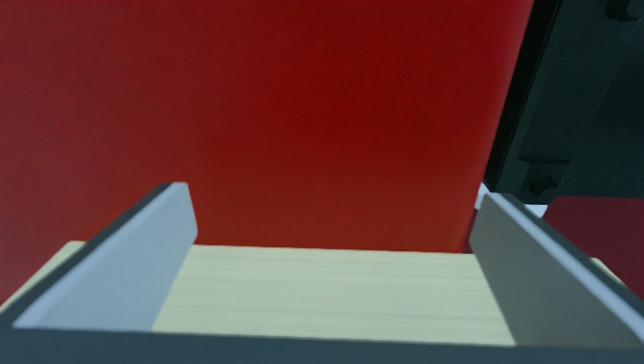

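move --target '{"side": "left", "x": 0.478, "y": 0.168, "z": 0.778, "quat_wxyz": [1, -0.015, 0, -0.006]}' --cameras '[]'

move --target '{"side": "right", "x": 0.478, "y": -0.090, "z": 0.778, "quat_wxyz": [1, 0.015, 0, 0.0045]}' --cameras '[]'

move --target '{"side": "left", "x": 0.478, "y": 0.161, "z": 0.778, "quat_wxyz": [1, -0.015, 0, -0.006]}' --cameras '[]'

move --target '{"side": "right", "x": 0.478, "y": -0.084, "z": 0.778, "quat_wxyz": [1, 0.015, 0, 0.0045]}' --cameras '[]'

Scene clock: 292.90 s.
Joint torques (N m): left_arm=[-17.39 5.08 9.06 -1.58 0.25 -0.68 -0.02] | right_arm=[-19.61 -6.92 -6.55 -1.01 0.18 0.03 0.18]
External joint torques (N m): left_arm=[0.97 -2.89 1.3 -0.57 0.2 -0.57 -0.02] | right_arm=[-0.38 -0.3 0.88 0.23 0.02 0.09 0.18]
Wrist force (N): left_arm=[0.6 3.8 -7.1] | right_arm=[0.0 2.0 -5.3]
Wrist torque (N m): left_arm=[-0.38 0.19 0.21] | right_arm=[-0.22 0.10 -0.09]
Wrist force, peak (N): left_arm=[1.8 6.2 -7.5] | right_arm=[-0.5 2.2 -5.9]
move: done
base_odometry: x=+0.485 y=+1.212 heading=-0.004
lidar_m: 0.41 0.43 1.38 3.55 2.26 1.61 1.54 1.59 2.13 1.12 0.76 0.87
base_status: not commanded
joint_positions: torso_squat_rad=+0.100 torso_shift_rad=+0.150 torso_pitch_rad=+0.650 torso_yaw_rad=+0.000 left_shoulder_pitch_rad=-1.629 left_shoulder_roll_rad=+0.899 left_shoulder_yaw_rad=-1.590 left_elbow_rad=-1.328 left_forearm_roll_rad=+1.343 left_wrist_pitch_rad=+0.896 left_hand_roll_rad=+0.969 left_gripper_m=+0.090 right_shoulder_pitch_rad=-1.649 right_shoulder_roll_rad=-0.744 right_shoulder_yaw_rad=+1.549 right_elbow_rad=-1.257 right_forearm_roll_rad=-1.294 right_wrist_pitch_rad=+0.967 right_hand_roll_rad=-1.058 right_gripper_m=+0.090 head_pan_rad=+0.000 head_tilt_rad=+0.300
joint_status: all done
wheel_motors_off: 0
motor_effort: left_wheel=-13(14) right_wheel=+12(14)
chest: x=+0.0633 y=+0.0001 z=+1.2155 quat_wxyz=(+0.948, +0.000, +0.319, +0.000)
left_hand: x=+0.4779 y=+0.1684 z=+0.7783 quat_wxyz=(+1.000, -0.015, +0.000, -0.006)
left_hand_status: reached (checked arc, planned for 0.2 s): 1 mm and 0.0 deg off.
right_hand: x=+0.4778 y=-0.1078 z=+0.7782 quat_wxyz=(+1.000, +0.015, -0.001, +0.004)

Scene clock: 293.50 s.
Joint torques (N m): left_arm=[-18.74 3.54 10.04 -2.33 0.24 -1.4 0] | right_arm=[-22.82 -2.75 -8.13 -2.81 -0.04 -1.38 0.1]
External joint torques (N m): left_arm=[-0.39 -4.44 2.28 -1.33 0.19 -1.29 0] | right_arm=[-3.31 3.41 -0.75 -1.53 -0.2 -1.33 0.1]
Wrist force (N): left_arm=[-0.4 7.9 -6.8] | right_arm=[-0.7 -4.7 -6.9]
Wrist torque (N m): left_arm=[-0.43 0.13 0.36] | right_arm=[-0.11 0.21 -0.39]
Wrist force, peak (N): left_arm=[-0.6 7.8 -9.1] | right_arm=[-1.6 -8.9 -5.1]
move: done
base_odometry: x=+0.485 y=+1.212 heading=-0.004
lidar_m: 0.41 0.42 1.39 3.56 2.27 1.61 1.53 1.59 2.13 1.13 0.76 0.86
base_status: not commanded
joint_positions: torso_squat_rad=+0.100 torso_shift_rad=+0.150 torso_pitch_rad=+0.650 torso_yaw_rad=+0.000 left_shoulder_pitch_rad=-1.628 left_shoulder_roll_rad=+0.899 left_shoulder_yaw_rad=-1.590 left_elbow_rad=-1.328 left_forearm_roll_rad=+1.343 left_wrist_pitch_rad=+0.896 left_hand_roll_rad=+0.969 left_gripper_m=+0.090 right_shoulder_pitch_rad=-1.661 right_shoulder_roll_rad=-0.697 right_shoulder_yaw_rad=+1.547 right_elbow_rad=-1.227 right_forearm_roll_rad=-1.292 right_wrist_pitch_rad=+0.982 right_hand_roll_rad=-1.075 right_gripper_m=+0.090 head_pan_rad=+0.000 head_tilt_rad=+0.300
joint_status: all done
wheel_motors_off: 0
motor_effort: left_wheel=-12(15) right_wheel=+14(15)
chest: x=+0.0633 y=+0.0001 z=+1.2155 quat_wxyz=(+0.948, +0.000, +0.319, +0.000)
left_hand: x=+0.4779 y=+0.1688 z=+0.7783 quat_wxyz=(+1.000, -0.015, +0.000, -0.006)
right_hand: x=+0.4773 y=-0.0910 z=+0.7783 quat_wxyz=(+1.000, +0.015, +0.000, +0.004)
right_hand_status: reached (checked arc, planned for 0.3 s): 1 mm and 0.0 deg off.

Scene clock: 294.10 s.
Joint torques (N m): left_arm=[-20.28 -6.88 13.36 -8.08 1.58 -4.66 -0.86] | right_arm=[-24.23 3.27 -10.37 -6.81 -0.62 -3.56 0.63]
External joint torques (N m): left_arm=[-1.8 -14.71 5.61 -7.07 1.53 -4.56 -0.86] | right_arm=[-4.73 9.45 -2.99 -5.54 -0.79 -3.51 0.63]
Wrist force (N): left_arm=[0.2 25.9 -0.4] | right_arm=[-1.1 -16.6 -4.5]
Wrist torque (N m): left_arm=[-0.82 -0.11 1.08] | right_arm=[0.17 0.05 -0.97]
Wrist force, peak (N): left_arm=[-1.3 34.2 -0.2] | right_arm=[-1.7 -22.3 -7.0]
move: done
base_odometry: x=+0.485 y=+1.212 heading=-0.004
lidar_m: 0.41 0.41 1.40 3.57 2.26 1.61 1.53 1.59 2.14 1.13 0.75 0.87
base_status: not commanded
joint_positions: torso_squat_rad=+0.100 torso_shift_rad=+0.150 torso_pitch_rad=+0.650 torso_yaw_rad=+0.000 left_shoulder_pitch_rad=-1.633 left_shoulder_roll_rad=+0.884 left_shoulder_yaw_rad=-1.591 left_elbow_rad=-1.319 left_forearm_roll_rad=+1.338 left_wrist_pitch_rad=+0.903 left_hand_roll_rad=+0.982 left_gripper_m=+0.090 right_shoulder_pitch_rad=-1.660 right_shoulder_roll_rad=-0.698 right_shoulder_yaw_rad=+1.547 right_elbow_rad=-1.226 right_forearm_roll_rad=-1.292 right_wrist_pitch_rad=+0.983 right_hand_roll_rad=-1.076 right_gripper_m=+0.090 head_pan_rad=+0.000 head_tilt_rad=+0.300
joint_status: all done
wheel_motors_off: 0
motor_effort: left_wheel=-11(13) right_wheel=+11(15)
chest: x=+0.0633 y=+0.0001 z=+1.2155 quat_wxyz=(+0.948, +0.000, +0.319, +0.000)
left_hand: x=+0.4784 y=+0.1641 z=+0.7779 quat_wxyz=(+1.000, -0.013, +0.000, -0.004)
left_hand_status: reached (checked arc, planned for 0.2 s): 3 mm and 0.3 deg off.
right_hand: x=+0.4777 y=-0.0925 z=+0.7781 quat_wxyz=(+1.000, +0.014, +0.000, +0.003)

Scene clock: 294.63 s.
Joint torques (N m): left_arm=[-21.28 -9.89 14.88 -10.52 2.06 -5.68 -1.31] | right_arm=[-26.61 15.7 -13.63 -11.66 -2.3 -7.65 1.04]
External joint torques (N m): left_arm=[-2.8 -17.74 7.13 -9.51 2.01 -5.58 -1.31] | right_arm=[-6.98 21.76 -6.3 -10.42 -2.48 -7.6 1.04]
Wrist force (N): left_arm=[2.2 31.4 -4.7] | right_arm=[-5.2 -39.8 5.2]
Wrist torque (N m): left_arm=[-0.82 0.05 1.66] | right_arm=[0.84 -0.42 -0.76]
Wrist force, peak (N): left_arm=[1.5 34.7 -3.7] | right_arm=[-6.1 -44.5 8.5]
move: done
base_odometry: x=+0.485 y=+1.212 heading=-0.004
lidar_m: 0.41 0.43 1.40 3.54 2.28 1.61 1.53 1.59 2.12 1.13 0.76 0.87
base_status: not commanded
joint_positions: torso_squat_rad=+0.100 torso_shift_rad=+0.150 torso_pitch_rad=+0.650 torso_yaw_rad=+0.000 left_shoulder_pitch_rad=-1.633 left_shoulder_roll_rad=+0.884 left_shoulder_yaw_rad=-1.591 left_elbow_rad=-1.318 left_forearm_roll_rad=+1.338 left_wrist_pitch_rad=+0.904 left_hand_roll_rad=+0.982 left_gripper_m=+0.090 right_shoulder_pitch_rad=-1.664 right_shoulder_roll_rad=-0.680 right_shoulder_yaw_rad=+1.547 right_elbow_rad=-1.206 right_forearm_roll_rad=-1.294 right_wrist_pitch_rad=+0.988 right_hand_roll_rad=-1.077 right_gripper_m=+0.090 head_pan_rad=+0.000 head_tilt_rad=+0.300
joint_status: all done
wheel_motors_off: 0
motor_effort: left_wheel=-14(15) right_wheel=+17(17)
chest: x=+0.0631 y=+0.0001 z=+1.2156 quat_wxyz=(+0.948, +0.000, +0.319, +0.000)
left_hand: x=+0.4786 y=+0.1648 z=+0.7780 quat_wxyz=(+1.000, -0.012, +0.000, -0.004)
right_hand: x=+0.4788 y=-0.0891 z=+0.7776 quat_wxyz=(+1.000, +0.011, +0.000, +0.001)
right_hand_status: reached (checked arc, planned for 0.2 s): 5 mm and 0.6 deg off.

move --target '{"side": "left", "x": 0.477, "y": 0.157, "z": 0.778, "quat_wxyz": [1, -0.015, 0, -0.001]}' --cameras '[]'

move --target '{"side": "right", "x": 0.477, "y": -0.080, "z": 0.778, "quat_wxyz": [1, 0.015, 0, 0.004]}' --cameras '[]'

Scene clock: 296.63 s.
Joint torques (N m): left_arm=[-22.99 -16.09 20.1 -12.84 5.25 -9.02 1.24] | right_arm=[-27.25 16.6 -16.14 -12.46 -3.86 -8.71 -1.25]
External joint torques (N m): left_arm=[-4.49 -23.85 12.37 -11.81 5.21 -8.93 1.24] | right_arm=[-7.63 22.67 -8.83 -11.22 -4.04 -8.66 -1.25]
Wrist force (N): left_arm=[0.2 48.5 3.3] | right_arm=[-2.4 -42.3 1.5]
Wrist torque (N m): left_arm=[-1.19 0.01 -1.43] | right_arm=[0.74 0.08 1.40]
Wrist force, peak (N): left_arm=[0.1 55.6 2.8] | right_arm=[-1.9 -45.1 1.8]
move: done
base_odometry: x=+0.485 y=+1.212 heading=-0.004
lidar_m: 0.41 0.42 1.39 3.55 2.27 1.62 1.53 1.58 2.13 1.14 0.75 0.87
base_status: not commanded
joint_positions: torso_squat_rad=+0.100 torso_shift_rad=+0.150 torso_pitch_rad=+0.649 torso_yaw_rad=+0.000 left_shoulder_pitch_rad=-1.634 left_shoulder_roll_rad=+0.877 left_shoulder_yaw_rad=-1.592 left_elbow_rad=-1.318 left_forearm_roll_rad=+1.333 left_wrist_pitch_rad=+0.908 left_hand_roll_rad=+1.001 left_gripper_m=+0.090 right_shoulder_pitch_rad=-1.663 right_shoulder_roll_rad=-0.681 right_shoulder_yaw_rad=+1.548 right_elbow_rad=-1.206 right_forearm_roll_rad=-1.293 right_wrist_pitch_rad=+0.989 right_hand_roll_rad=-1.077 right_gripper_m=+0.090 head_pan_rad=+0.000 head_tilt_rad=+0.300
joint_status: all done
wheel_motors_off: 0
motor_effort: left_wheel=-13(15) right_wheel=+15(18)
chest: x=+0.0631 y=+0.0001 z=+1.2156 quat_wxyz=(+0.948, +0.000, +0.319, +0.000)
left_hand: x=+0.4777 y=+0.1628 z=+0.7775 quat_wxyz=(+1.000, -0.010, +0.000, +0.002)
left_hand_status: reached (checked arc, planned for 0.1 s): 6 mm and 0.6 deg off.
right_hand: x=+0.4788 y=-0.0896 z=+0.7774 quat_wxyz=(+1.000, +0.011, -0.001, +0.002)

Scene clock: 297.17 s.
Joint torques (N m): left_arm=[-24.12 -18.09 22.49 -14.01 6.34 -9.96 1.9] | right_arm=[-28.75 25.36 -20.81 -14.9 -5.45 -12.51 -2.53]
External joint torques (N m): left_arm=[-5.62 -25.86 14.76 -12.99 6.29 -9.87 1.9] | right_arm=[-9.09 31.34 -13.53 -13.66 -5.63 -12.47 -2.53]
Wrist force (N): left_arm=[1.8 53.1 -2.1] | right_arm=[-4.4 -61.8 8.9]
Wrist torque (N m): left_arm=[-1.24 0.22 -2.14] | right_arm=[1.30 0.61 2.78]
Wrist force, peak (N): left_arm=[1.4 56.1 -2.4] | right_arm=[-3.4 -67.4 9.9]
move: done
base_odometry: x=+0.485 y=+1.212 heading=-0.004
lidar_m: 0.42 0.42 1.38 3.53 2.27 1.61 1.53 1.59 2.13 1.13 0.76 0.88
base_status: not commanded
joint_positions: torso_squat_rad=+0.100 torso_shift_rad=+0.150 torso_pitch_rad=+0.649 torso_yaw_rad=+0.000 left_shoulder_pitch_rad=-1.634 left_shoulder_roll_rad=+0.878 left_shoulder_yaw_rad=-1.593 left_elbow_rad=-1.318 left_forearm_roll_rad=+1.333 left_wrist_pitch_rad=+0.908 left_hand_roll_rad=+1.001 left_gripper_m=+0.090 right_shoulder_pitch_rad=-1.665 right_shoulder_roll_rad=-0.671 right_shoulder_yaw_rad=+1.549 right_elbow_rad=-1.199 right_forearm_roll_rad=-1.291 right_wrist_pitch_rad=+0.993 right_hand_roll_rad=-1.083 right_gripper_m=+0.090 head_pan_rad=+0.000 head_tilt_rad=+0.300
joint_status: all done
wheel_motors_off: 0
motor_effort: left_wheel=-14(15) right_wheel=+17(18)
chest: x=+0.0630 y=+0.0001 z=+1.2156 quat_wxyz=(+0.948, +0.000, +0.319, +0.000)
left_hand: x=+0.4775 y=+0.1633 z=+0.7773 quat_wxyz=(+1.000, -0.010, +0.000, +0.001)
right_hand: x=+0.4783 y=-0.0875 z=+0.7769 quat_wxyz=(+1.000, +0.009, +0.000, +0.001)
right_hand_status: reached (checked arc, planned for 0.2 s): 8 mm and 0.8 deg off.

move --target '{"side": "left", "x": 0.477, "y": 0.1535, "z": 0.778, "quat_wxyz": [1, -0.015, 0, -0.0055]}' --cameras '[]'

move --target '{"side": "right", "x": 0.477, "y": -0.078, "z": 0.778, "quat_wxyz": [1, 0.015, 0, 0.0085]}' --cameras '[]'

Scene clock: 299.13 s.
Joint torques (N m): left_arm=[-25.54 -25.25 24.57 -18.29 6.08 -12.38 0.75] | right_arm=[-30.33 26.92 -21.23 -15.93 -5.29 -12.97 -2.09]
External joint torques (N m): left_arm=[-6.98 -32.96 16.85 -17.27 6.04 -12.29 0.75] | right_arm=[-10.68 32.91 -13.94 -14.7 -5.46 -12.94 -2.09]
Wrist force (N): left_arm=[1.0 65.2 3.1] | right_arm=[-6.9 -62.6 6.9]
Wrist torque (N m): left_arm=[-1.56 0.61 -0.34] | right_arm=[1.28 0.16 1.69]
Wrist force, peak (N): left_arm=[1.1 70.7 5.5] | right_arm=[-8.2 -65.8 6.9]
move: done
base_odometry: x=+0.485 y=+1.212 heading=-0.004
lidar_m: 0.42 0.43 1.39 3.54 2.27 1.62 1.53 1.60 2.12 1.14 0.76 0.85
base_status: not commanded
joint_positions: torso_squat_rad=+0.100 torso_shift_rad=+0.150 torso_pitch_rad=+0.649 torso_yaw_rad=+0.000 left_shoulder_pitch_rad=-1.636 left_shoulder_roll_rad=+0.871 left_shoulder_yaw_rad=-1.594 left_elbow_rad=-1.314 left_forearm_roll_rad=+1.331 left_wrist_pitch_rad=+0.911 left_hand_roll_rad=+0.999 left_gripper_m=+0.090 right_shoulder_pitch_rad=-1.664 right_shoulder_roll_rad=-0.672 right_shoulder_yaw_rad=+1.549 right_elbow_rad=-1.199 right_forearm_roll_rad=-1.291 right_wrist_pitch_rad=+0.993 right_hand_roll_rad=-1.083 right_gripper_m=+0.090 head_pan_rad=+0.000 head_tilt_rad=+0.300
joint_status: all done
wheel_motors_off: 0
motor_effort: left_wheel=-13(14) right_wheel=+17(18)
chest: x=+0.0629 y=+0.0001 z=+1.2157 quat_wxyz=(+0.948, +0.000, +0.319, +0.000)
left_hand: x=+0.4778 y=+0.1616 z=+0.7772 quat_wxyz=(+1.000, -0.008, +0.000, -0.002)
left_hand_status: reached (checked arc, planned for 0.1 s): 8 mm and 0.9 deg off.
right_hand: x=+0.4782 y=-0.0878 z=+0.7768 quat_wxyz=(+1.000, +0.009, +0.000, +0.000)

Scene clock: 299.67 s.
Joint torques (N m): left_arm=[-26.87 -26.37 25.23 -18.75 5.22 -12.68 -0.72] | right_arm=[-31.7 32.02 -21.12 -19.28 -4.51 -14.19 0.14]
External joint torques (N m): left_arm=[-8.32 -34.08 17.51 -17.74 5.18 -12.59 -0.72] | right_arm=[-12.01 37.97 -13.87 -18.06 -4.69 -14.15 0.14]
Wrist force (N): left_arm=[-1.3 64.8 1.7] | right_arm=[-8.4 -69.6 10.5]
Wrist torque (N m): left_arm=[-1.53 0.55 1.09] | right_arm=[1.55 0.20 -0.55]
Wrist force, peak (N): left_arm=[0.4 66.3 3.3] | right_arm=[-7.6 -72.0 11.2]
move: done
base_odometry: x=+0.485 y=+1.212 heading=-0.004
lidar_m: 0.42 0.42 1.40 3.56 2.26 1.61 1.53 1.60 2.13 1.13 0.75 0.87
base_status: not commanded
joint_positions: torso_squat_rad=+0.100 torso_shift_rad=+0.150 torso_pitch_rad=+0.649 torso_yaw_rad=+0.000 left_shoulder_pitch_rad=-1.636 left_shoulder_roll_rad=+0.871 left_shoulder_yaw_rad=-1.595 left_elbow_rad=-1.313 left_forearm_roll_rad=+1.331 left_wrist_pitch_rad=+0.912 left_hand_roll_rad=+1.000 left_gripper_m=+0.090 right_shoulder_pitch_rad=-1.666 right_shoulder_roll_rad=-0.666 right_shoulder_yaw_rad=+1.549 right_elbow_rad=-1.192 right_forearm_roll_rad=-1.292 right_wrist_pitch_rad=+0.994 right_hand_roll_rad=-1.075 right_gripper_m=+0.090 head_pan_rad=+0.000 head_tilt_rad=+0.300
joint_status: all done
wheel_motors_off: 0
motor_effort: left_wheel=-13(13) right_wheel=+17(19)
chest: x=+0.0628 y=+0.0001 z=+1.2157 quat_wxyz=(+0.948, +0.000, +0.319, +0.000)
left_hand: x=+0.4776 y=+0.1618 z=+0.7772 quat_wxyz=(+1.000, -0.008, +0.000, -0.001)
right_hand: x=+0.4786 y=-0.0869 z=+0.7767 quat_wxyz=(+1.000, +0.008, +0.000, +0.003)
right_hand_status: reached (checked arc, planned for 0.1 s): 9 mm and 1.0 deg off.

move --joints '{"torso_pitch_rad": 0.6}' --min_time_s 1.5

Scene clock: 302.00 s.
Joint torques (N m): left_arm=[-32.2 -25.13 27.61 -19.36 5.12 -12.39 -0.84] | right_arm=[-36.79 29.52 -22.97 -19.59 -4.35 -11.9 0.22]
External joint torques (N m): left_arm=[-13.01 -33.01 19.63 -18.66 5.14 -12.26 -0.84] | right_arm=[-16.49 35.78 -15.49 -18.68 -4.6 -11.82 0.21]
Wrist force (N): left_arm=[0.7 62.8 -18.3] | right_arm=[-1.6 -58.0 -17.9]
Wrist torque (N m): left_arm=[-1.23 0.03 1.19] | right_arm=[0.82 0.17 -0.69]
Wrist force, peak (N): left_arm=[-1.0 65.7 1.7] | right_arm=[-8.3 -70.3 10.0]
move: done
base_odometry: x=+0.485 y=+1.212 heading=-0.004
lidar_m: 0.40 0.44 1.39 3.55 2.28 1.60 1.53 1.59 2.13 1.14 0.76 0.86
base_status: not commanded
joint_positions: torso_squat_rad=+0.100 torso_shift_rad=+0.150 torso_pitch_rad=+0.601 torso_yaw_rad=+0.000 left_shoulder_pitch_rad=-1.635 left_shoulder_roll_rad=+0.871 left_shoulder_yaw_rad=-1.595 left_elbow_rad=-1.313 left_forearm_roll_rad=+1.331 left_wrist_pitch_rad=+0.911 left_hand_roll_rad=+1.000 left_gripper_m=+0.090 right_shoulder_pitch_rad=-1.664 right_shoulder_roll_rad=-0.666 right_shoulder_yaw_rad=+1.549 right_elbow_rad=-1.192 right_forearm_roll_rad=-1.292 right_wrist_pitch_rad=+0.994 right_hand_roll_rad=-1.075 right_gripper_m=+0.090 head_pan_rad=+0.000 head_tilt_rad=+0.300
joint_status: all done
wheel_motors_off: 0
motor_effort: left_wheel=-13(14) right_wheel=+17(19)
chest: x=+0.0512 y=+0.0001 z=+1.2244 quat_wxyz=(+0.955, +0.000, +0.296, +0.000)
left_hand: x=+0.4860 y=+0.1621 z=+0.8058 quat_wxyz=(+1.000, -0.008, -0.023, -0.001)
right_hand: x=+0.4871 y=-0.0868 z=+0.8053 quat_wxyz=(+1.000, +0.008, -0.024, +0.004)
pictures: head_camera, left_wrist_camera, right_wrist_camera
head_camera: T_world_to_cam=[[-0.00769805, -0.999503, -0.0305591, 0.0426043], [-0.747091, 0.0260618, -0.664211, 1.10251], [0.664677, 0.0177173, -0.746921, 0.8523], [0, 0, 0, 1]] pos_world=[0.257496, -0.00125056, 1.3702]
left_wrist_camera: T_world_to_cam=[[0.998987, 0.0245186, 0.037743, -0.520506], [0.00371088, -0.880604, 0.473838, -0.211778], [0.0448545, -0.473218, -0.879803, 0.83636], [0, 0, 0, 1]] pos_world=[0.48325, 0.22205, 0.855826]
right_wrist_camera: T_world_to_cam=[[-0.996591, -0.0356787, -0.0743861, 0.540982], [-0.0691726, 0.852743, 0.517731, -0.282076], [0.0449603, 0.521111, -0.852304, 0.781857], [0, 0, 0, 1]] pos_world=[0.484473, -0.147595, 0.852661]

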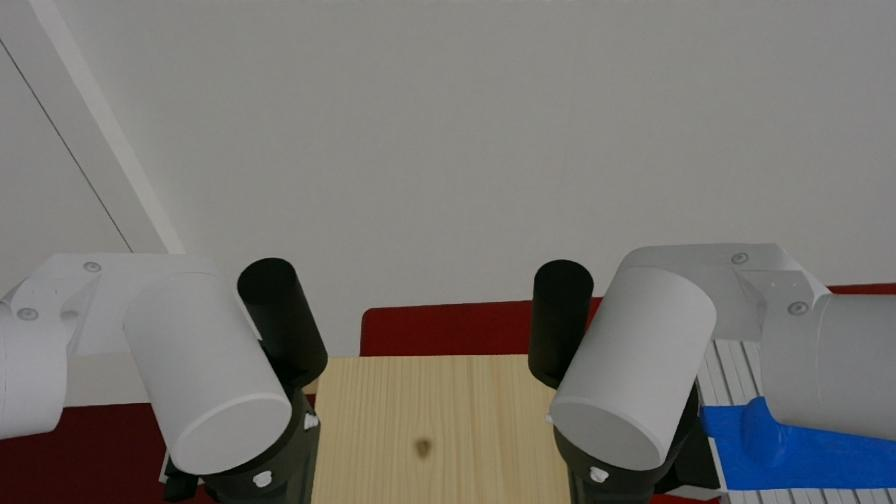

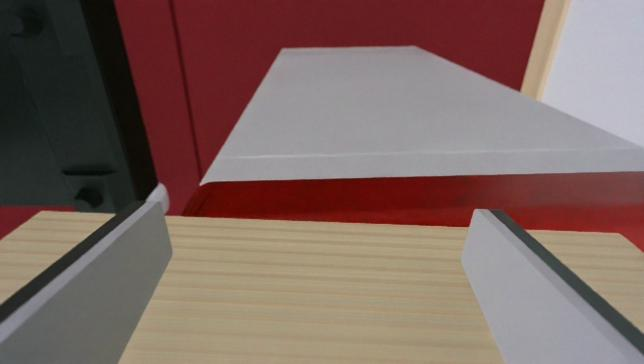

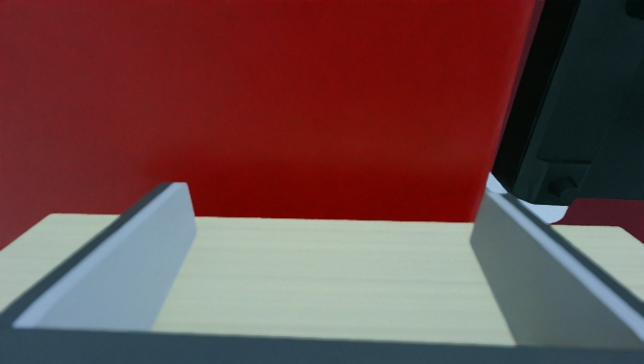

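move --base '{"x_m_s": -0.3, "for_s": 1.5667}' --cameras '[]'

move --base '{"turn_rad_s": -0.6, "for_s": 2.6}' --cameras '["left_wrist_camera"]'

move --base '{"x_m_s": 0.33, "for_s": 4.7667}' --cameras '[]'

move --base '{"turn_rad_s": 0.6, "for_s": 2.6333}' --cameras '["head_camera", "left_wrist_camera"]'

Scene clock: 308.30 s.
Joint torques (N m): left_arm=[-33.45 -24.59 28.47 -19.65 5.28 -12.16 -0.97] | right_arm=[-38.41 28.71 -23.41 -19.93 -4.52 -11.66 0.32]
External joint torques (N m): left_arm=[-14.26 -32.47 20.48 -18.96 5.3 -12.02 -0.97] | right_arm=[-18.12 34.97 -15.94 -19.02 -4.77 -11.59 0.32]
Wrist force (N): left_arm=[1.2 61.2 -17.2] | right_arm=[-1.3 -58.5 -17.5]
Wrist torque (N m): left_arm=[-1.11 0.11 1.21] | right_arm=[0.87 0.14 -0.74]
Wrist force, peak (N): left_arm=[0.9 63.3 -18.1] | right_arm=[-1.3 -59.1 -17.6]
move: done
base_odometry: x=+0.015 y=+1.215 heading=-0.005
lidar_m: 0.87 1.52 2.03 4.38 1.59 1.12 1.05 1.11 1.48 3.65 1.33 1.09
base_status: done (sent for 1.57 of 1.57 s)
joint_positions: torso_squat_rad=+0.100 torso_shift_rad=+0.150 torso_pitch_rad=+0.601 torso_yaw_rad=+0.000 left_shoulder_pitch_rad=-1.635 left_shoulder_roll_rad=+0.871 left_shoulder_yaw_rad=-1.595 left_elbow_rad=-1.313 left_forearm_roll_rad=+1.331 left_wrist_pitch_rad=+0.911 left_hand_roll_rad=+1.000 left_gripper_m=+0.090 right_shoulder_pitch_rad=-1.664 right_shoulder_roll_rad=-0.666 right_shoulder_yaw_rad=+1.550 right_elbow_rad=-1.192 right_forearm_roll_rad=-1.292 right_wrist_pitch_rad=+0.993 right_hand_roll_rad=-1.075 right_gripper_m=+0.090 head_pan_rad=+0.000 head_tilt_rad=+0.300
joint_status: not commanded
wheel_motors_off: 0
motor_effort: left_wheel=-16(32) right_wheel=+16(30)
chest: x=+0.0512 y=+0.0001 z=+1.2244 quat_wxyz=(+0.955, +0.000, +0.296, +0.000)
left_hand: x=+0.4859 y=+0.1622 z=+0.8056 quat_wxyz=(+1.000, -0.008, -0.023, -0.001)
right_hand: x=+0.4869 y=-0.0868 z=+0.8051 quat_wxyz=(+1.000, +0.008, -0.024, +0.004)

Scene clock: 312.43 s.
Joint torques (N m): left_arm=[-33.3 -24.58 28.55 -19.78 5.28 -12.15 -0.98] | right_arm=[-38.42 28.3 -23.33 -19.86 -4.58 -11.65 0.43]
External joint torques (N m): left_arm=[-14.11 -32.45 20.56 -19.09 5.3 -12.01 -0.97] | right_arm=[-18.13 34.56 -15.86 -18.95 -4.82 -11.57 0.42]
Wrist force (N): left_arm=[0.2 62.8 -17.4] | right_arm=[-0.6 -58.2 -17.5]
Wrist torque (N m): left_arm=[-1.21 -0.01 1.20] | right_arm=[0.85 0.22 -0.73]
Wrist force, peak (N): left_arm=[0.1 63.3 -17.9] | right_arm=[-0.9 -59.2 -17.7]
move: done
base_odometry: x=+0.015 y=+1.215 heading=-1.564
lidar_m: 3.67 1.34 1.11 0.88 1.51 2.01 4.38 1.58 1.13 1.08 1.09 1.46
base_status: done (sent for 2.6 of 2.6 s)
joint_positions: torso_squat_rad=+0.100 torso_shift_rad=+0.150 torso_pitch_rad=+0.601 torso_yaw_rad=+0.000 left_shoulder_pitch_rad=-1.635 left_shoulder_roll_rad=+0.871 left_shoulder_yaw_rad=-1.595 left_elbow_rad=-1.313 left_forearm_roll_rad=+1.331 left_wrist_pitch_rad=+0.911 left_hand_roll_rad=+1.000 left_gripper_m=+0.090 right_shoulder_pitch_rad=-1.664 right_shoulder_roll_rad=-0.666 right_shoulder_yaw_rad=+1.550 right_elbow_rad=-1.192 right_forearm_roll_rad=-1.292 right_wrist_pitch_rad=+0.993 right_hand_roll_rad=-1.075 right_gripper_m=+0.090 head_pan_rad=+0.000 head_tilt_rad=+0.300
joint_status: not commanded
wheel_motors_off: 0
motor_effort: left_wheel=+13(38) right_wheel=-3(26)
chest: x=+0.0513 y=+0.0001 z=+1.2244 quat_wxyz=(+0.955, +0.000, +0.296, +0.000)
left_hand: x=+0.4859 y=+0.1622 z=+0.8056 quat_wxyz=(+1.000, -0.008, -0.023, -0.001)
right_hand: x=+0.4869 y=-0.0868 z=+0.8051 quat_wxyz=(+1.000, +0.008, -0.024, +0.004)
left_wrist_camera: T_world_to_cam=[[0.999, 0.0244573, 0.0374378, -0.520129], [0.00380534, -0.880644, 0.473764, -0.211656], [0.0445563, -0.473147, -0.879856, 0.836363], [0, 0, 0, 1]] pos_world=[0.483149, 0.22205, 0.855626]

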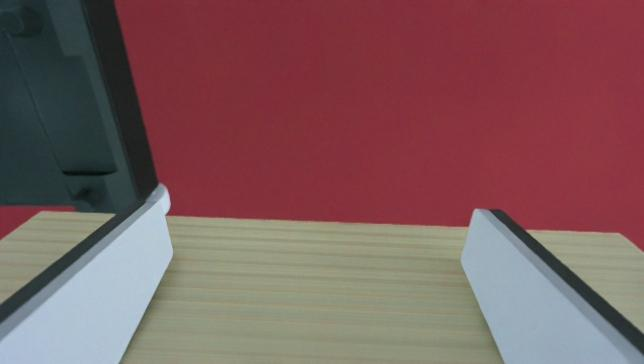

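Scene clock: 318.40 s.
Joint torques (N m): left_arm=[-32.89 -24.37 28.41 -19.83 5.39 -12.16 -0.92] | right_arm=[-38.69 28.41 -23.42 -20.06 -4.56 -11.71 0.43]
External joint torques (N m): left_arm=[-13.71 -32.25 20.42 -19.14 5.41 -12.03 -0.92] | right_arm=[-18.4 34.68 -15.96 -19.15 -4.81 -11.64 0.43]
Wrist force (N): left_arm=[-0.6 62.8 -17.6] | right_arm=[-1.5 -58.1 -17.9]
Wrist torque (N m): left_arm=[-1.25 -0.06 1.22] | right_arm=[0.83 0.19 -0.78]
Wrist force, peak (N): left_arm=[0.0 63.5 -17.3] | right_arm=[-1.8 -59.1 -17.4]
move: done
base_odometry: x=+0.025 y=-0.358 heading=-1.564
lidar_m: 3.44 2.31 0.80 0.76 0.79 1.30 4.67 1.53 1.08 1.01 1.03 1.38
base_status: done (sent for 4.77 of 4.77 s)
joint_positions: torso_squat_rad=+0.100 torso_shift_rad=+0.150 torso_pitch_rad=+0.601 torso_yaw_rad=+0.000 left_shoulder_pitch_rad=-1.635 left_shoulder_roll_rad=+0.871 left_shoulder_yaw_rad=-1.595 left_elbow_rad=-1.313 left_forearm_roll_rad=+1.331 left_wrist_pitch_rad=+0.911 left_hand_roll_rad=+1.000 left_gripper_m=+0.090 right_shoulder_pitch_rad=-1.664 right_shoulder_roll_rad=-0.666 right_shoulder_yaw_rad=+1.550 right_elbow_rad=-1.192 right_forearm_roll_rad=-1.292 right_wrist_pitch_rad=+0.993 right_hand_roll_rad=-1.075 right_gripper_m=+0.090 head_pan_rad=+0.000 head_tilt_rad=+0.300
joint_status: not commanded
wheel_motors_off: 0
motor_effort: left_wheel=+2(45) right_wheel=-3(26)
chest: x=+0.0513 y=+0.0001 z=+1.2244 quat_wxyz=(+0.955, +0.000, +0.296, +0.000)
left_hand: x=+0.4859 y=+0.1622 z=+0.8056 quat_wxyz=(+1.000, -0.008, -0.023, -0.001)
right_hand: x=+0.4870 y=-0.0868 z=+0.8050 quat_wxyz=(+1.000, +0.008, -0.024, +0.004)

Scene clock: 322.60 s.
Joint torques (N m): left_arm=[-33.19 -24.47 28.5 -19.77 5.34 -12.2 -1.01] | right_arm=[-38.54 28.4 -23.31 -20.09 -4.64 -11.71 0.4]
External joint torques (N m): left_arm=[-14 -32.34 20.51 -19.07 5.36 -12.07 -1.01] | right_arm=[-18.25 34.66 -15.84 -19.18 -4.88 -11.63 0.4]
Wrist force (N): left_arm=[0.5 61.8 -17.5] | right_arm=[-0.7 -58.8 -17.0]
Wrist torque (N m): left_arm=[-1.16 0.01 1.22] | right_arm=[0.91 0.23 -0.77]
Wrist force, peak (N): left_arm=[0.2 63.1 -17.6] | right_arm=[-1.4 -59.2 -17.5]
move: done
base_odometry: x=+0.024 y=-0.358 heading=+0.015
lidar_m: 0.77 0.79 1.88 4.23 1.46 1.05 1.00 1.05 1.43 3.68 1.12 0.81
base_status: done (sent for 2.63 of 2.63 s)
joint_positions: torso_squat_rad=+0.100 torso_shift_rad=+0.150 torso_pitch_rad=+0.601 torso_yaw_rad=+0.000 left_shoulder_pitch_rad=-1.635 left_shoulder_roll_rad=+0.871 left_shoulder_yaw_rad=-1.595 left_elbow_rad=-1.313 left_forearm_roll_rad=+1.331 left_wrist_pitch_rad=+0.911 left_hand_roll_rad=+1.000 left_gripper_m=+0.090 right_shoulder_pitch_rad=-1.664 right_shoulder_roll_rad=-0.666 right_shoulder_yaw_rad=+1.550 right_elbow_rad=-1.192 right_forearm_roll_rad=-1.292 right_wrist_pitch_rad=+0.993 right_hand_roll_rad=-1.075 right_gripper_m=+0.090 head_pan_rad=+0.000 head_tilt_rad=+0.300
joint_status: not commanded
wheel_motors_off: 0
motor_effort: left_wheel=-5(36) right_wheel=+14(33)
chest: x=+0.0513 y=+0.0001 z=+1.2244 quat_wxyz=(+0.955, +0.000, +0.296, +0.000)
left_hand: x=+0.4859 y=+0.1622 z=+0.8056 quat_wxyz=(+1.000, -0.008, -0.023, -0.001)
right_hand: x=+0.4870 y=-0.0868 z=+0.8050 quat_wxyz=(+1.000, +0.008, -0.024, +0.004)
head_camera: T_world_to_cam=[[-0.00755599, -0.999504, -0.030569, 0.0426814], [-0.747143, 0.0259609, -0.664156, 1.10252], [0.664621, 0.0178211, -0.746968, 0.852312], [0, 0, 0, 1]] pos_world=[0.257596, -0.00115113, 1.3702]
left_wrist_camera: T_world_to_cam=[[0.999, 0.0244592, 0.0374367, -0.520131], [0.00380754, -0.880644, 0.473764, -0.211569], [0.0445563, -0.473147, -0.879856, 0.83641], [0, 0, 0, 1]] pos_world=[0.483149, 0.22215, 0.855626]

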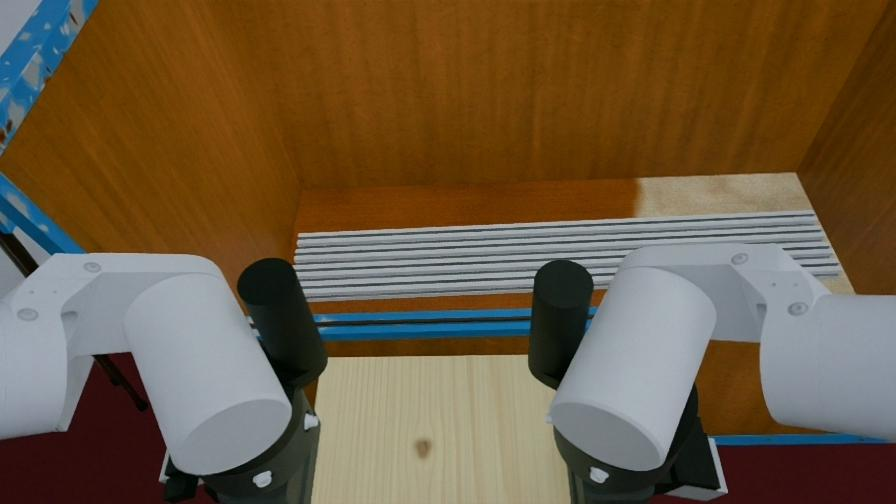

